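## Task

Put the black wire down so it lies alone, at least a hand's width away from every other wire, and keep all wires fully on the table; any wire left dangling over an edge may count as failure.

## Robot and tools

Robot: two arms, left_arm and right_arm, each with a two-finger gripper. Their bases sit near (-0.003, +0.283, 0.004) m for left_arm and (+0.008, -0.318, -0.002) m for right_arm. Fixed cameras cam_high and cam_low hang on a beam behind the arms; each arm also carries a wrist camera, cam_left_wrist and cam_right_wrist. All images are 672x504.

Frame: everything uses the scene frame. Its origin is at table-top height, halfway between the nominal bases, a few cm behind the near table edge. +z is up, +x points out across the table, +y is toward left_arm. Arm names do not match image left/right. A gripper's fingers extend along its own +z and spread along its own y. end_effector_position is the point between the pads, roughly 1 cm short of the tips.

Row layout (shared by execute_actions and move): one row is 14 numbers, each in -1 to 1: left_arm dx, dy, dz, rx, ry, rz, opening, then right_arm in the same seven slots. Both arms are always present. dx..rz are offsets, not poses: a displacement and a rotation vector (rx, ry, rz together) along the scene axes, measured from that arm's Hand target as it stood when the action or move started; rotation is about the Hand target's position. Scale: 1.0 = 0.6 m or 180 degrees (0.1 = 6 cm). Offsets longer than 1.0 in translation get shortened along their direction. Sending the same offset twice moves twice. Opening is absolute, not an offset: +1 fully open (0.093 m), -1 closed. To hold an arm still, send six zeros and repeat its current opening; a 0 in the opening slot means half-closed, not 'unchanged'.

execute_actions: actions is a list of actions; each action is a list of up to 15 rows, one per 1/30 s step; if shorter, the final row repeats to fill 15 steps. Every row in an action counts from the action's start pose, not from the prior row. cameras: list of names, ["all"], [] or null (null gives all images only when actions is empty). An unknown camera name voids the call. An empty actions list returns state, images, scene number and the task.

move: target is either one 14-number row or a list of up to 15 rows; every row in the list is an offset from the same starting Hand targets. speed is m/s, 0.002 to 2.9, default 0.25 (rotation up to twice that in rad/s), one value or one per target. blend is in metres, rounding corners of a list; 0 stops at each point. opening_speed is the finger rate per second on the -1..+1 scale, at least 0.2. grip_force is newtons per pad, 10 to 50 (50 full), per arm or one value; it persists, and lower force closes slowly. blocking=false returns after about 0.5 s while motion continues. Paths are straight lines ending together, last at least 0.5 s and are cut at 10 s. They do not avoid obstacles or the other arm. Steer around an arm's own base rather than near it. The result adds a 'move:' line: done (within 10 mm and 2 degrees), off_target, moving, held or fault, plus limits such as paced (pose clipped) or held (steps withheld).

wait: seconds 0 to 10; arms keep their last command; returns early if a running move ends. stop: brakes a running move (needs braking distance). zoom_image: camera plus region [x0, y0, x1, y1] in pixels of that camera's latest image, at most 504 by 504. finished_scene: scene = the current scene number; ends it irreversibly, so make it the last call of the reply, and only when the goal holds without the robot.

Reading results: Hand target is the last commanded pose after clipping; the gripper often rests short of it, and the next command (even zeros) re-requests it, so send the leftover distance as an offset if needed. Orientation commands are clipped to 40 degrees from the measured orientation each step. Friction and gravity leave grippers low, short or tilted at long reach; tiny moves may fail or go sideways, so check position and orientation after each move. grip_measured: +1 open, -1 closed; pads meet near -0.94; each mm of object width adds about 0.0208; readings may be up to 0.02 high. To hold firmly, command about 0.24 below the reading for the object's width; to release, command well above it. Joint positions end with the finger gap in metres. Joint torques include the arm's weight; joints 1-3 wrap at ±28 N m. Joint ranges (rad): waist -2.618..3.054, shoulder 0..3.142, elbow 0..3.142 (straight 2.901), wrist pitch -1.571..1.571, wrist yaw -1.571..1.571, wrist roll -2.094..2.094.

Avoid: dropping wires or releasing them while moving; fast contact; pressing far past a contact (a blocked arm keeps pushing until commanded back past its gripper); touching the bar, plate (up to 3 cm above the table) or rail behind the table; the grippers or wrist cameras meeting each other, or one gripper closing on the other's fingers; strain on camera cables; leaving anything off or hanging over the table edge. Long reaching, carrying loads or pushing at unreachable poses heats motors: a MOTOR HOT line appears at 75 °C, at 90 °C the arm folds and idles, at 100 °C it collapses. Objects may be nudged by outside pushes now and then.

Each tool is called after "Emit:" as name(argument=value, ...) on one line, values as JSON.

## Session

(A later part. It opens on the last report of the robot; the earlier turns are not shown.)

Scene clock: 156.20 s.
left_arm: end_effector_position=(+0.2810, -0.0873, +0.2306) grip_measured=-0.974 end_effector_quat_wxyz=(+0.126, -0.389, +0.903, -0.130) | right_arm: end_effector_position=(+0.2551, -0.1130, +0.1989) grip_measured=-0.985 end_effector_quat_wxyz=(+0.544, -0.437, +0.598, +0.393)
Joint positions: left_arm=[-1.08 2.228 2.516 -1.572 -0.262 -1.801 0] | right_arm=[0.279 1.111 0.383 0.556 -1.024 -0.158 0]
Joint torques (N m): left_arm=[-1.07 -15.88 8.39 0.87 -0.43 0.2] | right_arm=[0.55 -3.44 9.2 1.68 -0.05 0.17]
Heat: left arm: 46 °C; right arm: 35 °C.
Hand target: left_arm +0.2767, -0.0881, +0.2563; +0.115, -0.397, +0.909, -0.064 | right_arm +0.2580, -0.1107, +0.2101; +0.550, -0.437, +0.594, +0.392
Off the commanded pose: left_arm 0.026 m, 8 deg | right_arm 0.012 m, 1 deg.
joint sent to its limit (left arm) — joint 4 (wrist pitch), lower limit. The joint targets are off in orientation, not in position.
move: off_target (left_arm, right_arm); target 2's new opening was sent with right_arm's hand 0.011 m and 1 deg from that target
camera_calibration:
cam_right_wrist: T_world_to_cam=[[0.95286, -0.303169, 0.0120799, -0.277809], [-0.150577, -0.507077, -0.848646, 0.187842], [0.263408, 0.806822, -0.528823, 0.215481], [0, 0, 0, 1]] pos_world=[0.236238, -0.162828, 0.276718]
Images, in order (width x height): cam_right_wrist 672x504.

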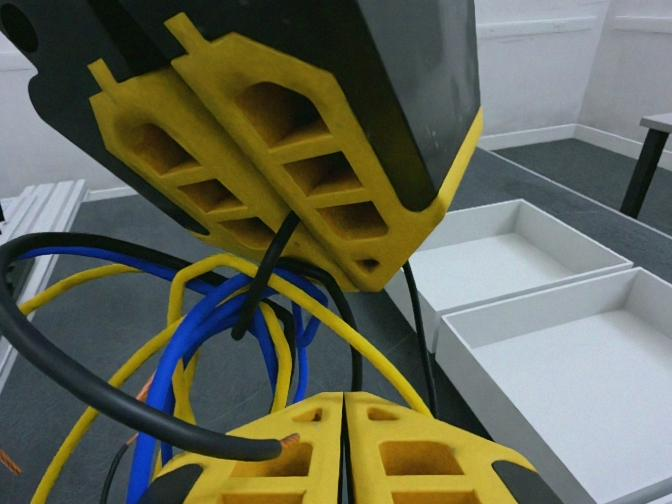

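Emit:
move(target=[[0,0,0,0,0,0,-1, 0.0,0.0,0,0,0,0,-0.6],[0,0,0,0,0,0,-1, 0.0135,0.0253,0,0,0,0,-0.6]], speed=0.06, opening_speed=1.0, cameras=["cam_right_wrist"])

Emit:
zoom_image(camera="cam_right_wrist", region=[200, 250, 470, 504])

Scene clock: 159.07 s.
left_arm: end_effector_position=(+0.2815, -0.0842, +0.2304) grip_measured=-0.974 end_effector_quat_wxyz=(+0.132, -0.387, +0.904, -0.124) | right_arm: end_effector_position=(+0.2598, -0.0995, +0.1969) grip_measured=-0.602 end_effector_quat_wxyz=(+0.537, -0.436, +0.605, +0.395)
Joint positions: left_arm=[-1.08 2.228 2.516 -1.582 -0.275 -1.797 0] | right_arm=[0.337 1.155 0.41 0.565 -0.967 -0.144 0.016]
Joint torques (N m): left_arm=[-1.24 -15.68 8.34 0.93 -0.32 0.14] | right_arm=[0.68 -2.39 9.4 2.14 -0.04 0.19]
Heat: left arm: 47 °C; right arm: 35 °C.
Hand target: left_arm +0.2766, -0.0881, +0.2562; +0.115, -0.396, +0.909, -0.064 | right_arm +0.2661, -0.0956, +0.2101; +0.549, -0.437, +0.595, +0.392
Off the commanded pose: left_arm 0.027 m, 7 deg | right_arm 0.015 m, 2 deg.
joint read past its limit (left arm) — joint 4 (wrist pitch), lower limit.
joint sent to its limit (left arm) — joint 4 (wrist pitch), lower limit. The joint targets are off in orientation, not in position.
move: off_target (left_arm, right_arm)
camera_calibration:
cam_right_wrist: T_world_to_cam=[[0.953257, -0.302137, -0.00370436, -0.275044], [-0.166145, -0.513875, -0.841622, 0.195682], [0.252382, 0.802898, -0.540054, 0.206968], [0, 0, 0, 1]] pos_world=[0.242464, -0.148719, 0.275445]
Images, in order (width x height): cam_right_wrist 672x504.

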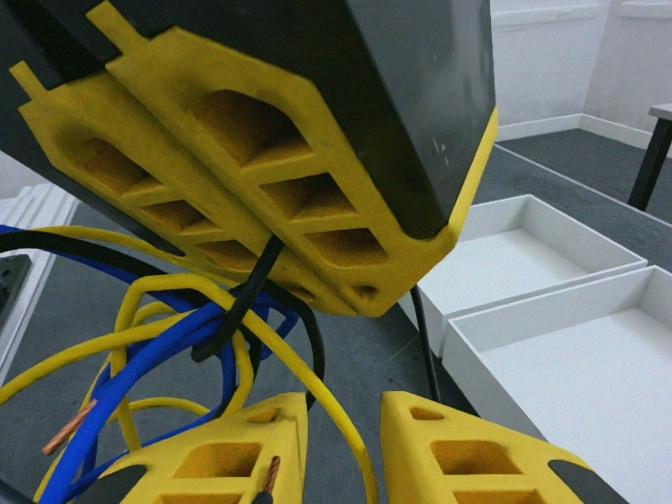

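Scaled by 1.867.

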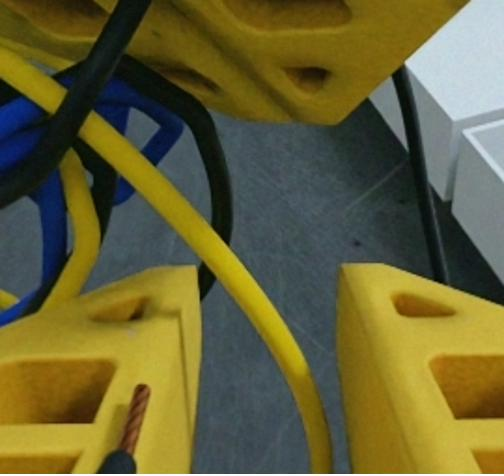

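Emit:
move(target=[0,0,0,0,0,0,-1, -0.08,-0.2,0.02,0,0,0,-0.3], speed=0.12, cameras=["cam_right_wrist"])

Scene clock: 161.97 s.
left_arm: end_effector_position=(+0.2815, -0.0840, +0.2303) grip_measured=-0.974 end_effector_quat_wxyz=(+0.132, -0.387, +0.904, -0.124) | right_arm: end_effector_position=(+0.2214, -0.2147, +0.2270) grip_measured=-0.302 end_effector_quat_wxyz=(+0.584, -0.412, +0.583, +0.387)
Joint positions: left_arm=[-1.08 2.228 2.516 -1.582 -0.275 -1.797 0] | right_arm=[-0.297 0.844 0.402 0.058 -1.549 -0.418 0.031]
Joint torques (N m): left_arm=[-1.26 -15.79 8.32 0.93 -0.34 0.2] | right_arm=[-0.83 -1.43 5.71 1.23 -0.39 -0.05]
Heat: left arm: 47 °C; right arm: 35 °C.
Hand target: left_arm +0.2767, -0.0881, +0.2563; +0.115, -0.397, +0.909, -0.064 | right_arm +0.2180, -0.2155, +0.2221; +0.549, -0.437, +0.594, +0.392
Off the commanded pose: left_arm 0.027 m, 7 deg | right_arm 0.006 m, 5 deg.
joint read past its limit (left arm) — joint 4 (wrist pitch), lower limit.
joint sent to its limit (left arm) — joint 4 (wrist pitch), lower limit. The joint targets are off in orientation, not in position.
joint sent to its limit (right arm) — joint 5 (wrist yaw), lower limit. The joint targets are off in orientation, not in position.
move: off_target (left_arm, right_arm)
camera_calibration:
cam_right_wrist: T_world_to_cam=[[0.933407, -0.356865, 0.0374099, -0.289856], [-0.132908, -0.440694, -0.887764, 0.174198], [0.333298, 0.823673, -0.458777, 0.293515], [0, 0, 0, 1]] pos_world=[0.195878, -0.268432, 0.300148]
Images, in order (width x height): cam_right_wrist 672x504.

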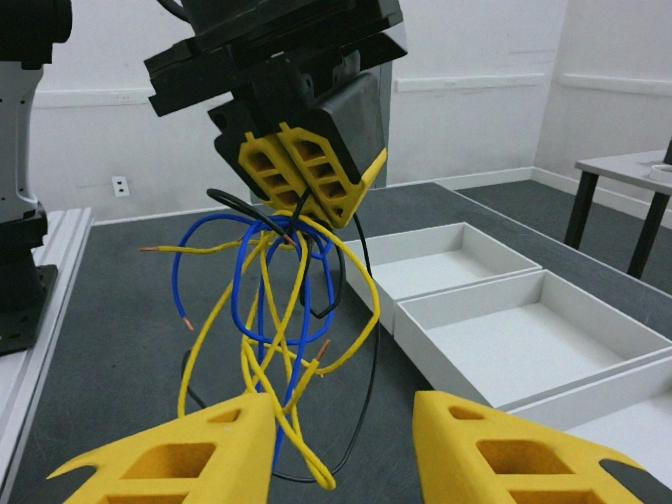

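Emit:
zoom_image(camera="cam_right_wrist", region=[220, 180, 400, 360])

Scaled by 2.800.

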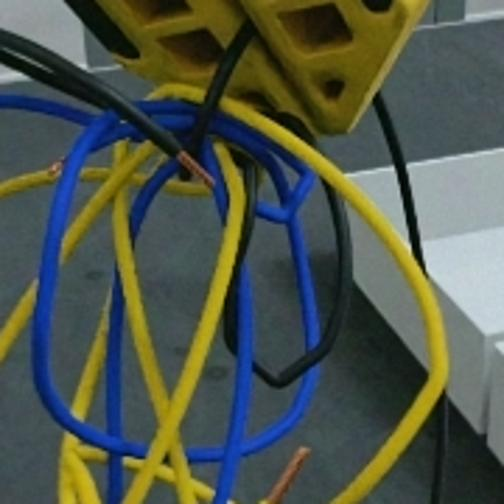

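Emit:
move(target=[[0,0,0,0,0,0,-1, -0.019,0.009,0.006,0,0,0,-0.68],[0,0,0,0,0,0,-1, 0.0247,0.107,0.007,0,0,0,-0.68]], speed=[0.12,0.08], blend=[0.01,0], cameras=["cam_right_wrist"])

Emit:
zoom_image(camera="cam_right_wrist", region=[200, 230, 474, 504])

Scene clock: 167.47 s.
left_arm: end_effector_position=(+0.2815, -0.0840, +0.2303) grip_measured=-0.974 end_effector_quat_wxyz=(+0.132, -0.387, +0.904, -0.124) | right_arm: end_effector_position=(+0.2310, -0.1522, +0.2253) grip_measured=-0.678 end_effector_quat_wxyz=(+0.549, -0.439, +0.593, +0.392)
Joint positions: left_arm=[-1.08 2.228 2.516 -1.582 -0.275 -1.797 0] | right_arm=[0.081 0.878 0.417 0.224 -1.221 -0.246 0.013]
Joint torques (N m): left_arm=[-1.2 -15.88 8.21 0.95 -0.29 0.19] | right_arm=[0.43 -0.91 7.51 1.88 -0.09 0.18]
Heat: left arm: 48 °C; right arm: 35 °C.
Hand target: left_arm +0.2767, -0.0881, +0.2563; +0.115, -0.397, +0.909, -0.064 | right_arm +0.2329, -0.1513, +0.2263; +0.549, -0.437, +0.594, +0.392
Off the commanded pose: left_arm 0.027 m, 7 deg | right_arm 0.002 m, 0 deg.
joint read past its limit (left arm) — joint 4 (wrist pitch), lower limit.
joint sent to its limit (left arm) — joint 4 (wrist pitch), lower limit. The joint targets are off in orientation, not in position.
move: off_target (left_arm)
camera_calibration:
cam_right_wrist: T_world_to_cam=[[0.953368, -0.300892, 0.023511, -0.269397], [-0.13807, -0.504087, -0.852545, 0.185097], [0.268375, 0.809543, -0.522125, 0.265189], [0, 0, 0, 1]] pos_world=[0.211221, -0.202437, 0.302599]
Images, in order (width x height): cam_right_wrist 672x504.

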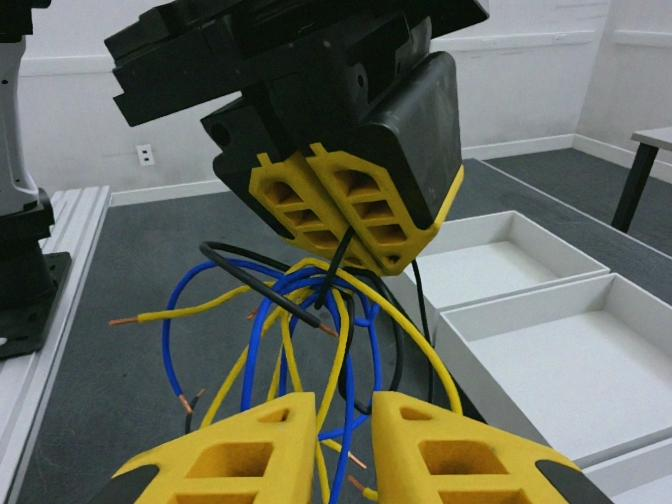

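Scaled by 1.839.

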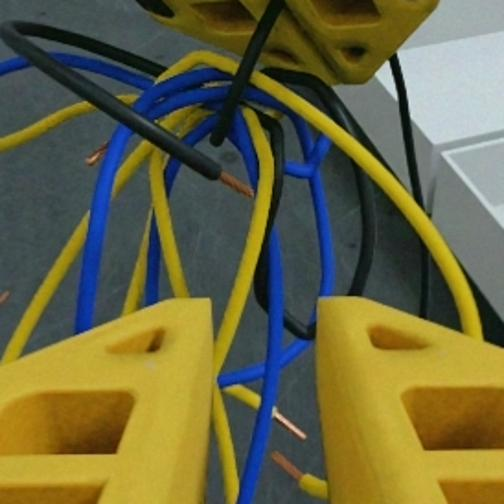

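Emit:
zoom_image(camera="cam_right_wrist", region=[230, 230, 430, 430])

Scaled by 2.520.

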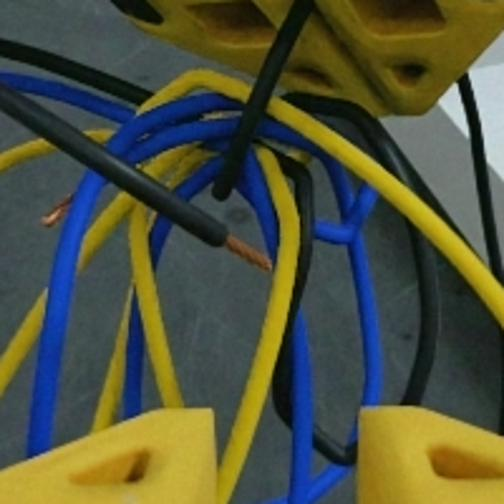

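Emit:
move(target=[[0,0,0,0,0,0,-1, -0.015,-0.0475,0.0045,0,0,0,-0.76],[0,0,0,0,0,0,-1, 0.010,-0.059,-0.036,0,0,0,-0.76],[0,0,0,0,0,0,-1, 0.0465,0.0547,-0.048,0,0,0,-0.76]], speed=[0.12,0.12,0.07], blend=[0.008,0.006,0], cameras=["cam_right_wrist"])

Emit:
zoom_image(camera="cam_right_wrist", region=[200, 230, 474, 504])

Scene clock: 173.97 s.
left_arm: end_effector_position=(+0.2815, -0.0840, +0.2303) grip_measured=-0.974 end_effector_quat_wxyz=(+0.132, -0.387, +0.904, -0.124) | right_arm: end_effector_position=(+0.2620, -0.1191, +0.2051) grip_measured=-0.758 end_effector_quat_wxyz=(+0.556, -0.443, +0.586, +0.388)
Joint positions: left_arm=[-1.08 2.228 2.516 -1.582 -0.275 -1.797 0] | right_arm=[0.241 1.134 0.401 0.585 -1.064 -0.174 0.009]
Joint torques (N m): left_arm=[-1.01 -15.84 8.38 0.92 -0.33 0.16] | right_arm=[0.43 -2.17 5.3 1.99 -0.03 0.2]
Heat: left arm: 49 °C; right arm: 34 °C.
Hand target: left_arm +0.2767, -0.0881, +0.2563; +0.115, -0.397, +0.909, -0.064 | right_arm +0.2608, -0.1185, +0.1975; +0.549, -0.437, +0.594, +0.392
Off the commanded pose: left_arm 0.027 m, 7 deg | right_arm 0.008 m, 1 deg.
joint read past its limit (left arm) — joint 4 (wrist pitch), lower limit.
joint sent to its limit (left arm) — joint 4 (wrist pitch), lower limit. The joint targets are off in orientation, not in position.
move: off_target (left_arm)
camera_calibration:
cam_right_wrist: T_world_to_cam=[[0.952659, -0.300625, 0.0454413, -0.292752], [-0.117626, -0.502242, -0.856689, 0.18456], [0.280365, 0.810788, -0.513827, 0.214761], [0, 0, 0, 1]] pos_world=[0.240391, -0.16944, 0.281764]
Images, in order (width x height): cam_right_wrist 672x504.

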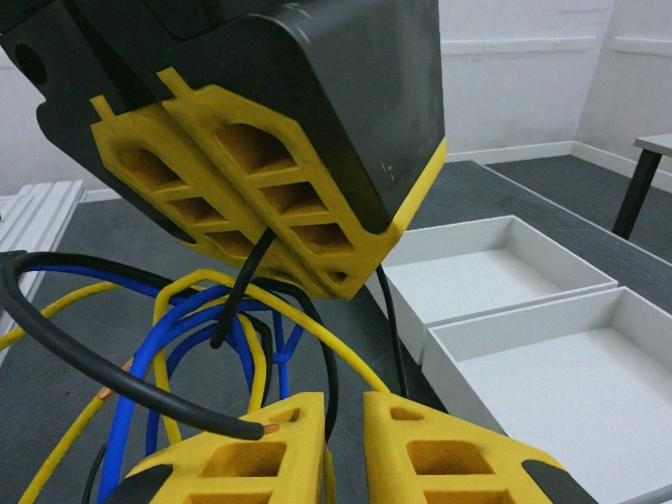

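Scaled by 1.839.

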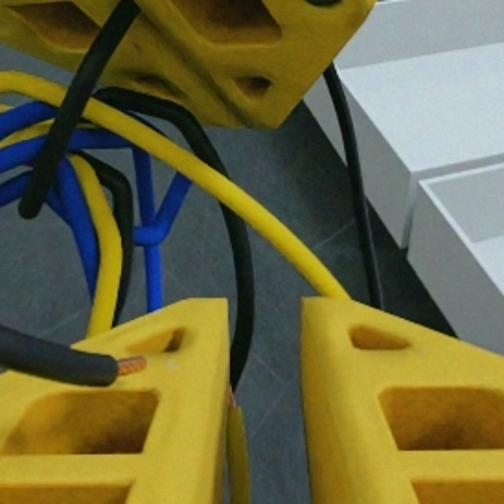

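Emit:
move(target=[[0,0,0,0,0,0,-1, 0.001,0.0205,0.0125,0,0,0,-0.76],[0,0,0,0,0,0,-1, 0.001,0.0205,0.0125,0,0,0,-1]], speed=0.06, opening_speed=1.0, cameras=["cam_right_wrist"])

Emit:
zoom_image(camera="cam_right_wrist", region=[200, 230, 474, 504])

Scene clock: 176.10 s.
left_arm: end_effector_position=(+0.2815, -0.0840, +0.2303) grip_measured=-0.974 end_effector_quat_wxyz=(+0.132, -0.387, +0.904, -0.124) | right_arm: end_effector_position=(+0.2593, -0.1077, +0.2038) grip_measured=-0.985 end_effector_quat_wxyz=(+0.551, -0.441, +0.591, +0.390)
Joint positions: left_arm=[-1.08 2.228 2.516 -1.582 -0.275 -1.797 0] | right_arm=[0.298 1.134 0.401 0.586 -1.007 -0.155 0]
Joint torques (N m): left_arm=[-1.16 -15.76 8.31 0.94 -0.3 0.16] | right_arm=[0.4 -2.24 7.53 1.87 -0.02 0.18]
Heat: left arm: 50 °C; right arm: 34 °C.
Hand target: left_arm +0.2767, -0.0881, +0.2563; +0.115, -0.397, +0.909, -0.064 | right_arm +0.2614, -0.1062, +0.2050; +0.549, -0.437, +0.595, +0.392
Off the commanded pose: left_arm 0.027 m, 7 deg | right_arm 0.003 m, 1 deg.
joint read past its limit (left arm) — joint 4 (wrist pitch), lower limit.
joint sent to its limit (left arm) — joint 4 (wrist pitch), lower limit. The joint targets are off in orientation, not in position.
move: off_target (left_arm)
camera_calibration:
cam_right_wrist: T_world_to_cam=[[0.953117, -0.301006, 0.0310399, -0.283972], [-0.131409, -0.50412, -0.853578, 0.191621], [0.27258, 0.80948, -0.52004, 0.208849], [0, 0, 0, 1]] pos_world=[0.238911, -0.157936, 0.280987]
Images, in order (width x height): cam_right_wrist 672x504.

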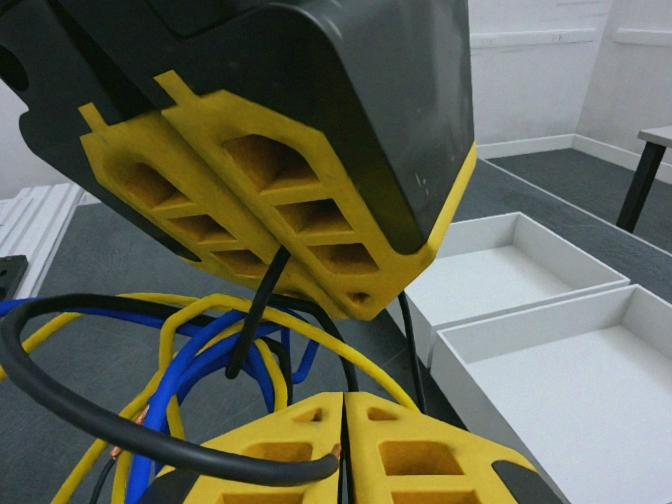

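Scaled by 1.839.

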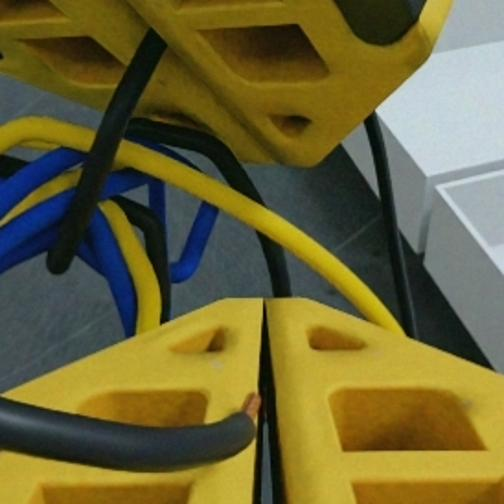

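Emit:
move(target=[[0,0,0,0,0,0,-1, 0,0,0,0,0,0,-0.55],[0,0,0,0,0,0,-1, -0.06,-0.17,0.03,0,0,0,-0.55]], speed=0.15, cameras=["cam_right_wrist"])

Emit:
zoom_image(camera="cam_right_wrist", region=[220, 180, 420, 380])

Scene clock: 181.67 s.
left_arm: end_effector_position=(+0.2815, -0.0840, +0.2303) grip_measured=-0.974 end_effector_quat_wxyz=(+0.132, -0.387, +0.904, -0.124) | right_arm: end_effector_position=(+0.2226, -0.2060, +0.2144) grip_measured=-0.552 end_effector_quat_wxyz=(+0.564, -0.412, +0.591, +0.404)
Joint positions: left_arm=[-1.08 2.228 2.516 -1.582 -0.275 -1.797 0] | right_arm=[-0.244 0.897 0.429 -0.092 -1.519 -0.552 0.019]
Joint torques (N m): left_arm=[-1.24 -16.02 8.36 0.96 -0.3 0.18] | right_arm=[-0.68 -1.28 9.36 1.22 -0.41 -0.07]
Heat: left arm: 50 °C; right arm: 34 °C.
Hand target: left_arm +0.2767, -0.0881, +0.2563; +0.115, -0.397, +0.909, -0.064 | right_arm +0.2254, -0.2083, +0.2229; +0.549, -0.437, +0.595, +0.392
Off the commanded pose: left_arm 0.027 m, 7 deg | right_arm 0.009 m, 4 deg.
joint read past its limit (left arm) — joint 4 (wrist pitch), lower limit.
joint sent to its limit (left arm) — joint 4 (wrist pitch), lower limit. The joint targets are off in orientation, not in position.
move: off_target (left_arm, right_arm)
camera_calibration:
cam_right_wrist: T_world_to_cam=[[0.944069, -0.329701, -0.00550753, -0.274924], [-0.161419, -0.447515, -0.879588, 0.170222], [0.287536, 0.831281, -0.475705, 0.295575], [0, 0, 0, 1]] pos_world=[0.202036, -0.260172, 0.288817]
Images, in order (width x height): cam_right_wrist 672x504.

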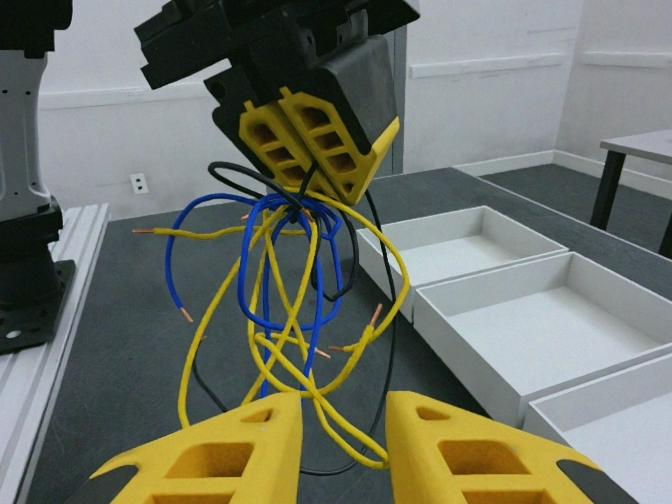

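Scaled by 2.520.

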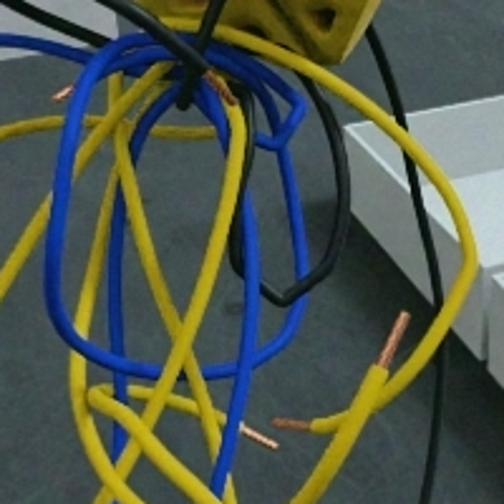

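Emit:
move(target=[[0,0,0,0,0,0,-1, 0.022,0.0467,0.030,0,0,0,-0.7],[0,0,0,0,0,0,-1, 0.0585,0.142,-0.0315,0,0,0,-0.7]], speed=[0.12,0.08], blend=[0.008,0], cameras=["cam_right_wrist"])

Emit:
zoom_image(camera="cam_right_wrist", region=[220, 304, 420, 504])

Scene clock: 185.63 s.
left_arm: end_effector_position=(+0.2815, -0.0840, +0.2303) grip_measured=-0.974 end_effector_quat_wxyz=(+0.132, -0.387, +0.904, -0.124) | right_arm: end_effector_position=(+0.2615, -0.1238, +0.2114) grip_measured=-0.699 end_effector_quat_wxyz=(+0.556, -0.443, +0.587, +0.388)
Joint positions: left_arm=[-1.08 2.228 2.516 -1.582 -0.275 -1.797 0] | right_arm=[0.219 1.107 0.419 0.532 -1.086 -0.181 0.012]
Joint torques (N m): left_arm=[-1.44 -15.86 8.24 0.96 -0.36 0.13] | right_arm=[0.39 -2 5.41 1.96 -0.05 0.16]
Heat: left arm: 51 °C; right arm: 34 °C.
Hand target: left_arm +0.2767, -0.0881, +0.2563; +0.115, -0.397, +0.909, -0.064 | right_arm +0.2605, -0.1230, +0.2042; +0.550, -0.437, +0.595, +0.392
Off the commanded pose: left_arm 0.027 m, 7 deg | right_arm 0.007 m, 1 deg.
joint read past its limit (left arm) — joint 4 (wrist pitch), lower limit.
joint sent to its limit (left arm) — joint 4 (wrist pitch), lower limit. The joint targets are off in orientation, not in position.
move: off_target (left_arm)
camera_calibration:
cam_right_wrist: T_world_to_cam=[[0.952584, -0.301063, 0.0440963, -0.293747], [-0.119204, -0.502587, -0.856269, 0.187836], [0.279953, 0.810412, -0.514644, 0.222241], [0, 0, 0, 1]] pos_world=[0.239993, -0.174139, 0.288166]
Images, in order (width x height): cam_right_wrist 672x504.

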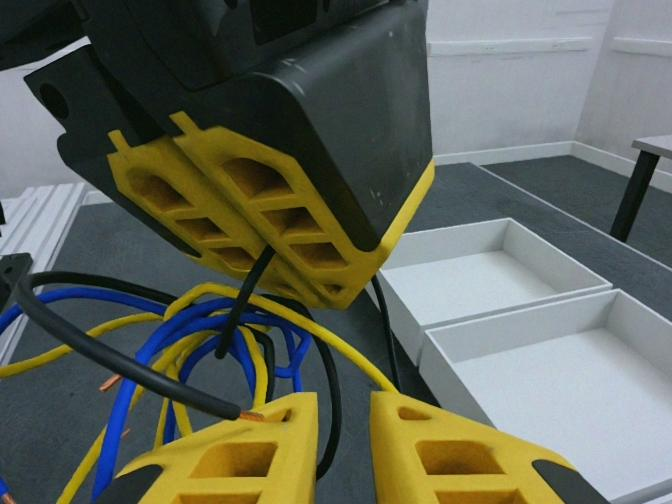

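Scaled by 2.520.

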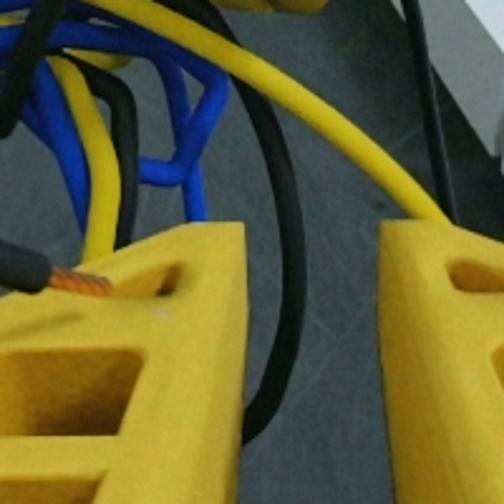

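Emit:
move(target=[[0,0,0,0,0,0,-1, 0.0077,0.0225,-0.013,0,0,0,-0.7],[0,0,0,0,0,0,-1, 0.0077,0.0225,-0.013,0,0,0,-1]], speed=0.06, opening_speed=1.5, cameras=["cam_right_wrist"])

Emit:
zoom_image(camera="cam_right_wrist", region=[220, 254, 470, 504])

Scene clock: 187.63 s.
left_arm: end_effector_position=(+0.2815, -0.0840, +0.2303) grip_measured=-0.974 end_effector_quat_wxyz=(+0.132, -0.387, +0.904, -0.124) | right_arm: end_effector_position=(+0.2663, -0.1100, +0.2047) grip_measured=-0.982 end_effector_quat_wxyz=(+0.557, -0.444, +0.585, +0.388)
Joint positions: left_arm=[-1.08 2.228 2.516 -1.582 -0.275 -1.797 0] | right_arm=[0.279 1.174 0.413 0.628 -1.027 -0.161 0]
Joint torques (N m): left_arm=[-1.24 -15.95 8.31 0.95 -0.35 0.14] | right_arm=[0.31 -2.36 5.26 1.95 0 0.18]
Heat: left arm: 51 °C; right arm: 34 °C.
Hand target: left_arm +0.2767, -0.0881, +0.2563; +0.115, -0.397, +0.909, -0.064 | right_arm +0.2652, -0.1096, +0.1963; +0.550, -0.437, +0.595, +0.392
Off the commanded pose: left_arm 0.027 m, 7 deg | right_arm 0.008 m, 2 deg.
joint read past its limit (left arm) — joint 4 (wrist pitch), lower limit.
joint sent to its limit (left arm) — joint 4 (wrist pitch), lower limit. The joint targets are off in orientation, not in position.
move: off_target (left_arm)
camera_calibration:
cam_right_wrist: T_world_to_cam=[[0.952798, -0.29973, 0.0483588, -0.294667], [-0.113932, -0.500624, -0.858135, 0.18884], [0.281419, 0.812119, -0.511142, 0.205341], [0, 0, 0, 1]] pos_world=[0.244486, -0.160544, 0.281258]
Images, in order (width x height): cam_right_wrist 672x504.

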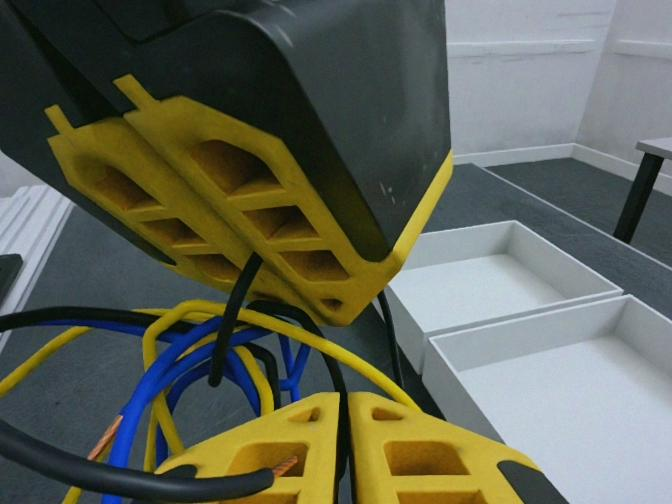

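Scaled by 2.016.

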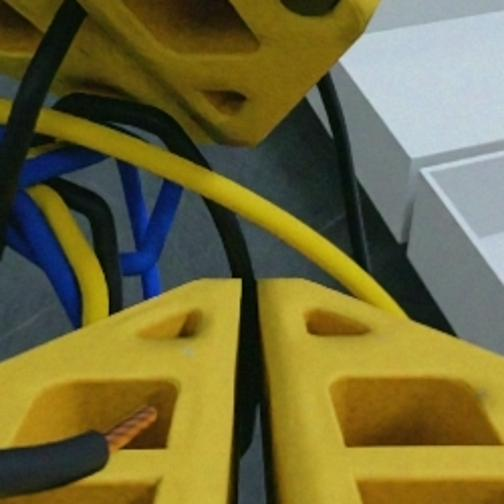

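Emit:
move(target=[0,0,0,0,0,0,-1, 0.0,-0.09,-0.01,0,0,0,-1], speed=0.08, cameras=["cam_right_wrist"])

Emit:
zoom_image(camera="cam_right_wrist", region=[220, 204, 470, 454])

Scene clock: 189.40 s.
left_arm: end_effector_position=(+0.2818, -0.0935, +0.2325) grip_measured=-0.974 end_effector_quat_wxyz=(+0.128, -0.386, +0.903, -0.142) | right_arm: end_effector_position=(+0.2626, -0.1580, +0.1996) grip_measured=-0.982 end_effector_quat_wxyz=(+0.556, -0.453, +0.573, +0.396)
Joint positions: left_arm=[-1.085 2.228 2.516 -1.547 -0.262 -1.797 0] | right_arm=[0.041 1.16 0.399 0.548 -1.293 -0.26 0]
Joint torques (N m): left_arm=[-0.59 -15.76 8.73 0.66 -0.45 0.13] | right_arm=[-1.91 -2.99 5.53 1.19 0.04 -0.08]
Heat: left arm: 51 °C; right arm: 34 °C.
Hand target: left_arm +0.2767, -0.0881, +0.2563; +0.115, -0.397, +0.909, -0.064 | right_arm +0.2651, -0.1636, +0.1902; +0.549, -0.437, +0.595, +0.392
Off the commanded pose: left_arm 0.025 m, 9 deg | right_arm 0.011 m, 3 deg.
joint sent to its limit (left arm) — joint 4 (wrist pitch), lower limit. The joint targets are off in orientation, not in position.
move: off_target (left_arm, right_arm)
camera_calibration:
cam_right_wrist: T_world_to_cam=[[0.960808, -0.271369, 0.0566379, -0.304547], [-0.0894834, -0.496972, -0.86314, 0.155174], [0.262377, 0.824244, -0.501778, 0.24783], [0, 0, 0, 1]] pos_world=[0.241471, -0.2098, 0.275542]
Images, in order (width x height): cam_right_wrist 672x504.

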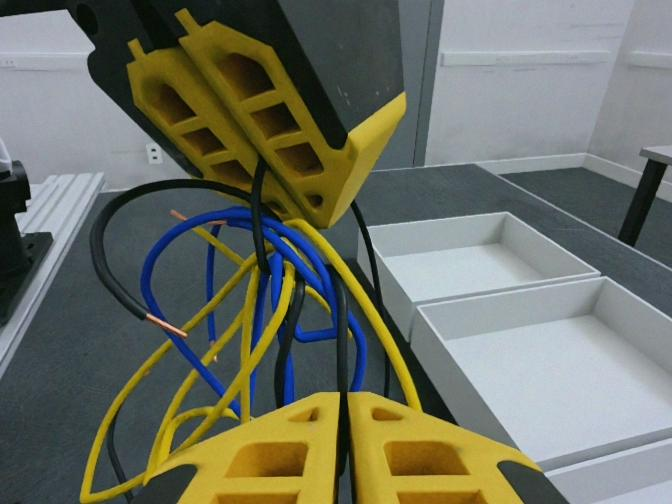

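Scaled by 2.016.

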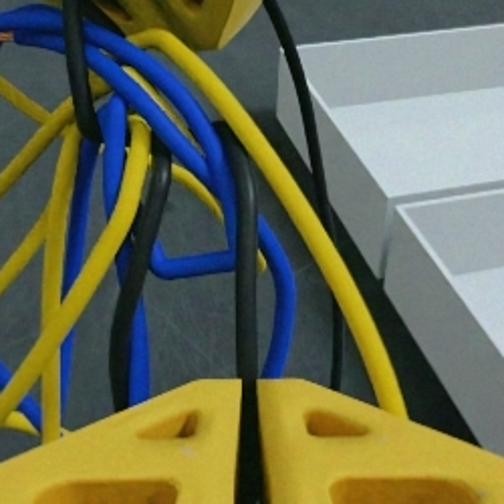

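Emit:
move(target=[0,0,0,0,0,0,-1, -0.01,-0.07,0.0,0,0,0,-1], speed=0.08, cameras=["cam_right_wrist"])

Emit:
zoom_image(camera="cam_right_wrist", region=[180, 144, 430, 394])

Scene clock: 191.00 s.
left_arm: end_effector_position=(+0.2763, -0.1106, +0.2355) grip_measured=-0.974 end_effector_quat_wxyz=(+0.109, -0.379, +0.903, -0.171) | right_arm: end_effector_position=(+0.2471, -0.1953, +0.1965) grip_measured=-0.982 end_effector_quat_wxyz=(+0.560, -0.451, +0.557, +0.416)
Joint positions: left_arm=[-1.099 2.228 2.516 -1.499 -0.219 -1.797 0] | right_arm=[-0.156 1.143 0.399 0.357 -1.526 -0.434 0]
Joint torques (N m): left_arm=[0.69 -15.43 9.17 0.13 -0.78 0.14] | right_arm=[-3.34 -2.29 6.74 0.91 0.27 -0.05]
Heat: left arm: 52 °C; right arm: 34 °C.
Hand target: left_arm +0.2767, -0.0881, +0.2562; +0.115, -0.397, +0.909, -0.064 | right_arm +0.2591, -0.2055, +0.1902; +0.549, -0.437, +0.595, +0.392
Off the commanded pose: left_arm 0.031 m, 12 deg | right_arm 0.017 m, 6 deg.
joint sent to its limit (left arm) — joint 4 (wrist pitch), lower limit. The joint targets are off in orientation, not in position.
move: off_target (left_arm, right_arm)
camera_calibration:
cam_right_wrist: T_world_to_cam=[[0.969109, -0.241786, 0.0486538, -0.29425], [-0.0711272, -0.462882, -0.883561, 0.138722], [0.236154, 0.852807, -0.465781, 0.286077], [0, 0, 0, 1]] pos_world=[0.227469, -0.250902, 0.270135]
Images, in order (width x height): cam_right_wrist 672x504.

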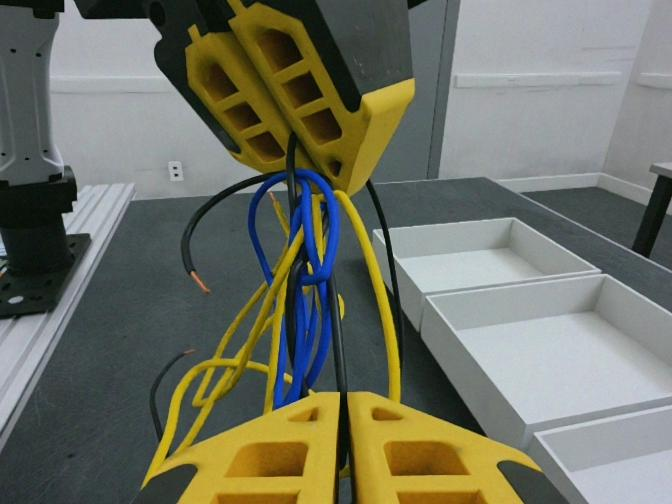

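Scaled by 2.016.

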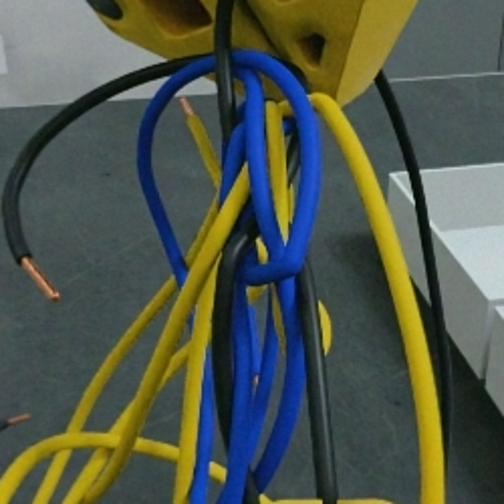

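Emit:
move(target=[0,0.03,0.02,0,0,0,-1, -0.03,-0.06,-0.03,0,0,0,-1], speed=0.08, cameras=["cam_right_wrist"])

Emit:
zoom_image(camera="cam_right_wrist", region=[180, 144, 430, 394])

Scene clock: 193.40 s.
left_arm: end_effector_position=(+0.2716, -0.1339, +0.2400) grip_measured=-0.974 end_effector_quat_wxyz=(+0.072, -0.371, +0.901, -0.214) | right_arm: end_effector_position=(+0.2418, -0.2267, +0.1911) grip_measured=-0.982 end_effector_quat_wxyz=(+0.607, -0.437, +0.562, +0.353)
Joint positions: left_arm=[-1.102 2.228 2.511 -1.42 -0.133 -1.797 0] | right_arm=[-0.318 1.069 0.303 0.459 -1.56 -0.446 0]
Joint torques (N m): left_arm=[2.85 -20.52 7.09 -0.55 -1.46 0.31] | right_arm=[-6.19 -0.36 3.17 0.88 -0.2 0.18]
Heat: left arm: 52 °C; right arm: 34 °C.
Hand target: left_arm +0.2767, -0.0701, +0.2683; +0.115, -0.397, +0.908, -0.064 | right_arm +0.2411, -0.2415, +0.1723; +0.549, -0.437, +0.594, +0.392
Off the commanded pose: left_arm 0.070 m, 18 deg | right_arm 0.024 m, 9 deg.
joint read past its limit (right arm) — joint 5 (wrist yaw), lower limit.
joint sent to its limit (left arm) — joint 4 (wrist pitch), lower limit. The joint targets are off in position and orientation.
joint sent to its limit (right arm) — joint 5 (wrist yaw), lower limit. The joint targets are off in orientation, not in position.
move: off_target (left_arm, right_arm)
camera_calibration:
cam_right_wrist: T_world_to_cam=[[0.920799, -0.363456, 0.141525, -0.330215], [-0.0501087, -0.470076, -0.881202, 0.111844], [0.386805, 0.804319, -0.451058, 0.261379], [0, 0, 0, 1]] pos_world=[0.208563, -0.277676, 0.263188]
Images, in order (width x height): cam_right_wrist 672x504.

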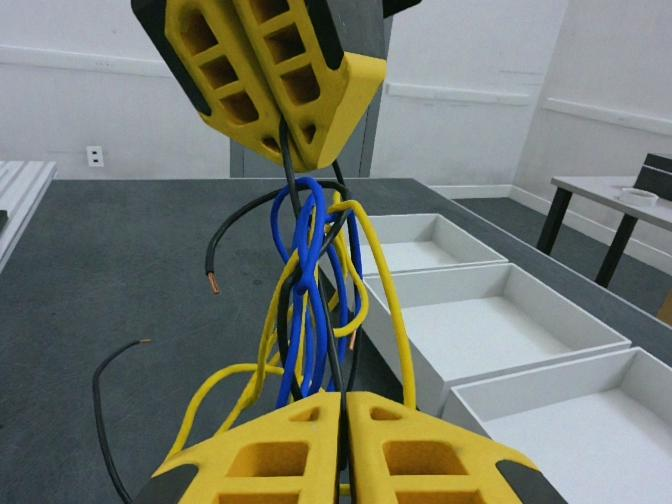

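Scaled by 2.016.

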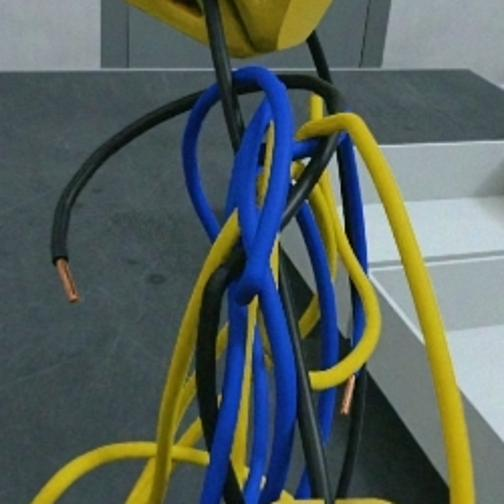

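Emit:
move(target=[[0,0,0,0,0,0,-1, 0.04,0.11,0.05,0,0,0,-1],[0,0,0,0,0,0,-1, 0.04,0.11,0.05,0,0,0,-0.55],[0,0,0,0,0,0,-1, -0.01,0.02,0.07,0,0,0,-0.55]], speed=0.12, cameras=["cam_right_wrist"])

Emit:
zoom_image(camera="cam_right_wrist", region=[220, 144, 420, 344])

Scene clock: 197.77 s.
left_arm: end_effector_position=(+0.2784, -0.0793, +0.2566) grip_measured=-0.974 end_effector_quat_wxyz=(+0.129, -0.384, +0.900, -0.159) | right_arm: end_effector_position=(+0.2376, -0.2285, +0.2147) grip_measured=-0.552 end_effector_quat_wxyz=(+0.589, -0.397, +0.593, +0.378)
Joint positions: left_arm=[-1.076 2.162 2.506 -1.566 -0.255 -1.782 0] | right_arm=[-0.337 0.954 0.421 0.036 -1.55 -0.52 0.019]
Joint torques (N m): left_arm=[0.25 -15.24 4.62 0.92 -0.48 0.2] | right_arm=[-0.85 -2.03 6.54 1.21 -0.46 -0.05]
Heat: left arm: 54 °C; right arm: 34 °C.
Hand target: left_arm +0.2767, -0.0700, +0.2683; +0.115, -0.397, +0.908, -0.064 | right_arm +0.2351, -0.2295, +0.2143; +0.549, -0.437, +0.595, +0.392
Off the commanded pose: left_arm 0.015 m, 11 deg | right_arm 0.003 m, 7 deg.
joint sent to its limit (left arm) — joint 4 (wrist pitch), lower limit. The joint targets are off in orientation, not in position.
joint sent to its limit (right arm) — joint 5 (wrist yaw), lower limit. The joint targets are off in orientation, not in position.
move: off_target (left_arm, right_arm)
camera_calibration:
cam_right_wrist: T_world_to_cam=[[0.919186, -0.392941, 0.0263715, -0.311881], [-0.159682, -0.433071, -0.887103, 0.16739], [0.36, 0.811201, -0.460818, 0.285031], [0, 0, 0, 1]] pos_world=[0.210795, -0.281276, 0.288065]
Images, in order (width x height): cam_right_wrist 672x504.

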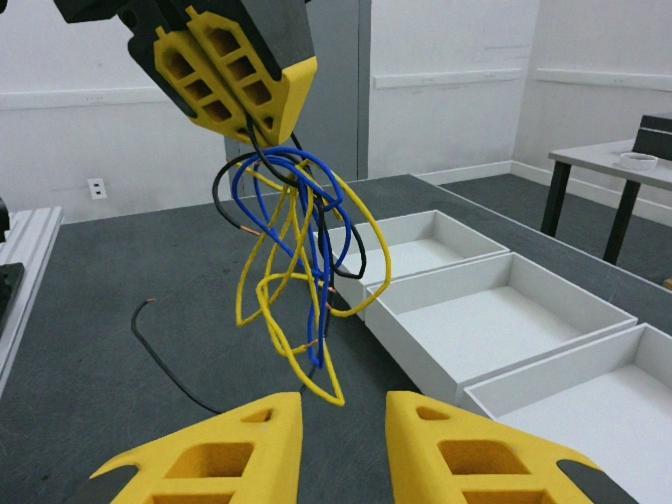

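Scaled by 2.520.

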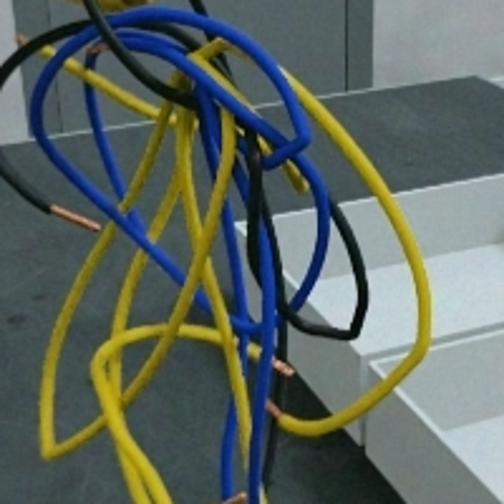

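Emit:
zoom_image(camera="cam_right_wrist", region=[250, 130, 370, 250])

Scaled by 4.200.

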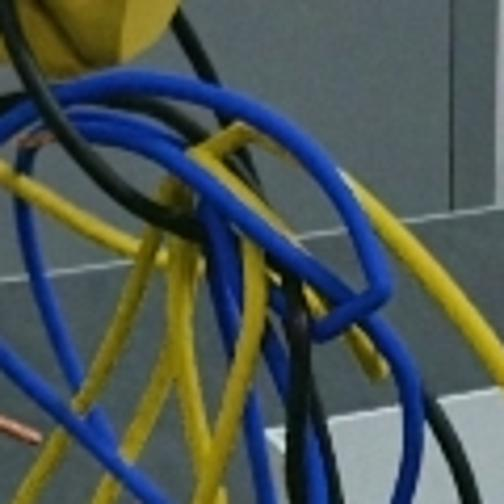

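Emit:
move(target=[0,0,0,0,0,0,-1, 0.064,0.098,-0.007,0,0,0,-0.7], speed=0.12, cameras=["cam_right_wrist"])

Emit:
zoom_image(camera="cam_right_wrist", region=[220, 204, 470, 454])

Scene clock: 202.40 s.
left_arm: end_effector_position=(+0.2784, -0.0793, +0.2566) grip_measured=-0.974 end_effector_quat_wxyz=(+0.129, -0.384, +0.900, -0.159) | right_arm: end_effector_position=(+0.2688, -0.1717, +0.2046) grip_measured=-0.699 end_effector_quat_wxyz=(+0.545, -0.436, +0.597, +0.396)
Joint positions: left_arm=[-1.076 2.162 2.506 -1.566 -0.255 -1.782 0] | right_arm=[-0.017 1.136 0.466 0.336 -1.315 -0.331 0.012]
Joint torques (N m): left_arm=[0.34 -15.16 4.57 0.93 -0.52 0.19] | right_arm=[0.42 -2.14 8.31 1.77 -0.17 0.17]
Heat: left arm: 55 °C; right arm: 34 °C.
Hand target: left_arm +0.2767, -0.0700, +0.2683; +0.115, -0.397, +0.908, -0.064 | right_arm +0.2736, -0.1707, +0.2101; +0.550, -0.437, +0.595, +0.392
Off the commanded pose: left_arm 0.015 m, 11 deg | right_arm 0.007 m, 1 deg.
joint sent to its limit (left arm) — joint 4 (wrist pitch), lower limit. The joint targets are off in orientation, not in position.
move: off_target (left_arm)
camera_calibration:
cam_right_wrist: T_world_to_cam=[[0.953507, -0.301237, 0.00902782, -0.307943], [-0.150467, -0.501801, -0.851796, 0.166527], [0.261122, 0.810835, -0.523796, 0.262494], [0, 0, 0, 1]] pos_world=[0.25014, -0.22204, 0.28212]
Images, in order (width x height): cam_right_wrist 672x504.

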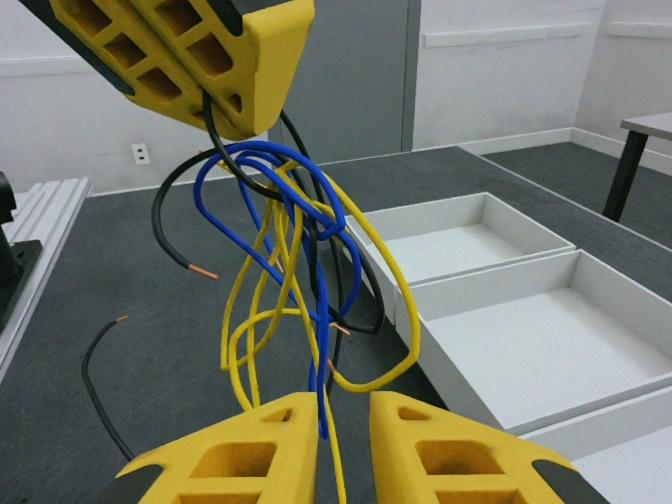

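Scaled by 2.016.

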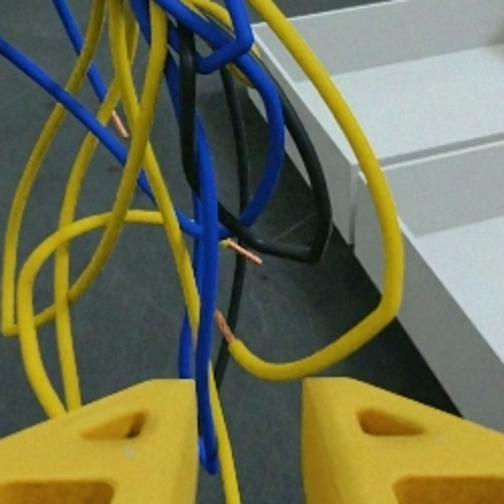

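Emit:
move(target=[0,0,0,0,0,0,-1, 0.028,0.041,0.007,-0.158,0.05,0,-0.68], speed=0.15, cameras=["cam_right_wrist"])

Emit:
zoom_image(camera="cam_right_wrist", region=[220, 254, 470, 504])

Scene clock: 206.40 s.
left_arm: end_effector_position=(+0.2784, -0.0793, +0.2566) grip_measured=-0.974 end_effector_quat_wxyz=(+0.129, -0.384, +0.900, -0.159) | right_arm: end_effector_position=(+0.2875, -0.1469, +0.2086) grip_measured=-0.682 end_effector_quat_wxyz=(+0.376, -0.521, +0.716, +0.273)
Joint positions: left_arm=[-1.076 2.162 2.506 -1.566 -0.255 -1.782 0] | right_arm=[0.211 1.276 1.049 -0.749 -0.829 -0.834 0.012]
Joint torques (N m): left_arm=[0.31 -15.17 4.57 0.92 -0.47 0.21] | right_arm=[0.31 -3.45 9.55 1.15 -0.38 -0.03]
Heat: left arm: 56 °C; right arm: 35 °C.
Hand target: left_arm +0.2767, -0.0700, +0.2683; +0.115, -0.397, +0.908, -0.064 | right_arm +0.2904, -0.1462, +0.2144; +0.378, -0.527, +0.713, +0.266
Off the commanded pose: left_arm 0.015 m, 11 deg | right_arm 0.006 m, 1 deg.
joint sent to its limit (left arm) — joint 4 (wrist pitch), lower limit. The joint targets are off in orientation, not in position.
move: off_target (left_arm)
camera_calibration:
cam_right_wrist: T_world_to_cam=[[0.953744, -0.300601, 0.00348671, -0.317162], [-0.260947, -0.833577, -0.486885, 0.0919977], [0.149264, 0.463453, -0.873459, 0.293713], [0, 0, 0, 1]] pos_world=[0.282657, -0.154775, 0.302445]
Images, in order (width x height): cam_right_wrist 672x504.

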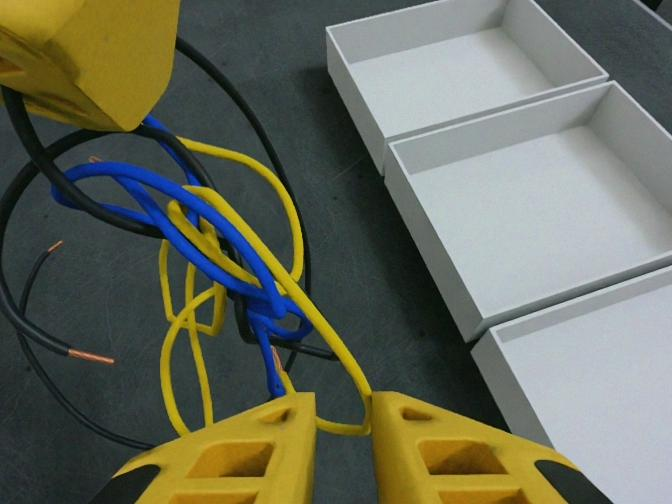

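Scaled by 2.016.

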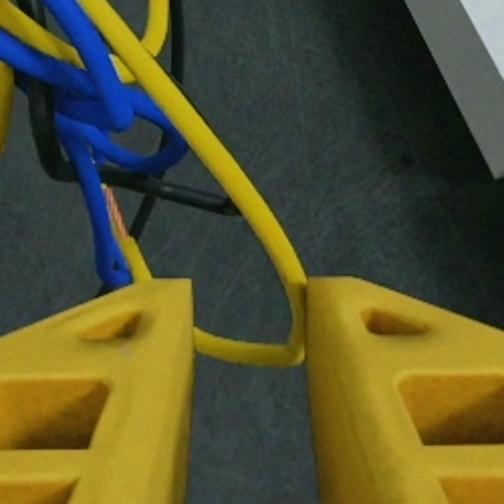

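Emit:
move(target=[0,0,0,0,0,0,-1, -0.028,-0.041,0.0,0.158,-0.05,0,-0.74], speed=0.2, cameras=["cam_right_wrist"])

Emit:
zoom_image(camera="cam_right_wrist", region=[250, 204, 450, 404])

Scene clock: 211.23 s.
left_arm: end_effector_position=(+0.2784, -0.0793, +0.2566) grip_measured=-0.974 end_effector_quat_wxyz=(+0.129, -0.384, +0.900, -0.159) | right_arm: end_effector_position=(+0.2769, -0.1702, +0.2165) grip_measured=-0.738 end_effector_quat_wxyz=(+0.550, -0.440, +0.594, +0.389)
Joint positions: left_arm=[-1.076 2.162 2.506 -1.566 -0.255 -1.782 0] | right_arm=[-0.006 1.145 0.518 0.312 -1.3 -0.333 0.01]
Joint torques (N m): left_arm=[0.28 -15.21 4.82 0.92 -0.48 0.21] | right_arm=[-0.65 -3.71 5.42 1.79 -0.31 0.16]
Heat: left arm: 56 °C; right arm: 35 °C.
Hand target: left_arm +0.2767, -0.0700, +0.2683; +0.115, -0.397, +0.908, -0.064 | right_arm +0.2736, -0.1708, +0.2144; +0.550, -0.437, +0.595, +0.392
Off the commanded pose: left_arm 0.015 m, 11 deg | right_arm 0.004 m, 0 deg.
joint sent to its limit (left arm) — joint 4 (wrist pitch), lower limit. The joint targets are off in orientation, not in position.
move: off_target (left_arm)
camera_calibration:
cam_right_wrist: T_world_to_cam=[[0.951879, -0.305117, 0.0288284, -0.319777], [-0.136677, -0.506814, -0.851152, 0.173695], [0.274311, 0.806253, -0.524128, 0.261068], [0, 0, 0, 1]] pos_world=[0.256516, -0.220025, 0.293892]
Images, in order (width x height): cam_right_wrist 672x504.

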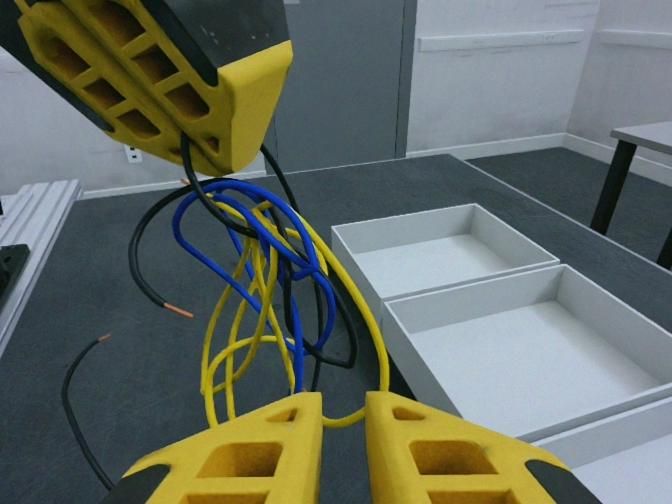

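Scaled by 2.520.

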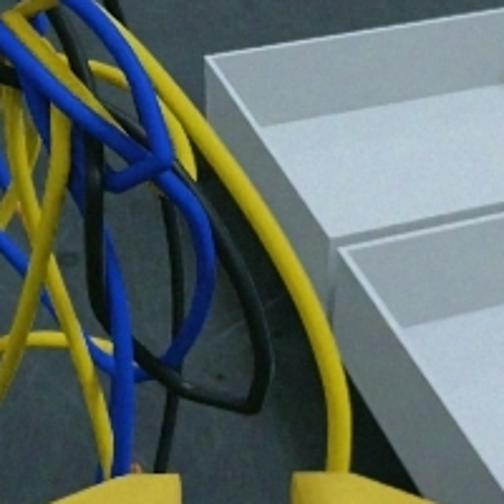

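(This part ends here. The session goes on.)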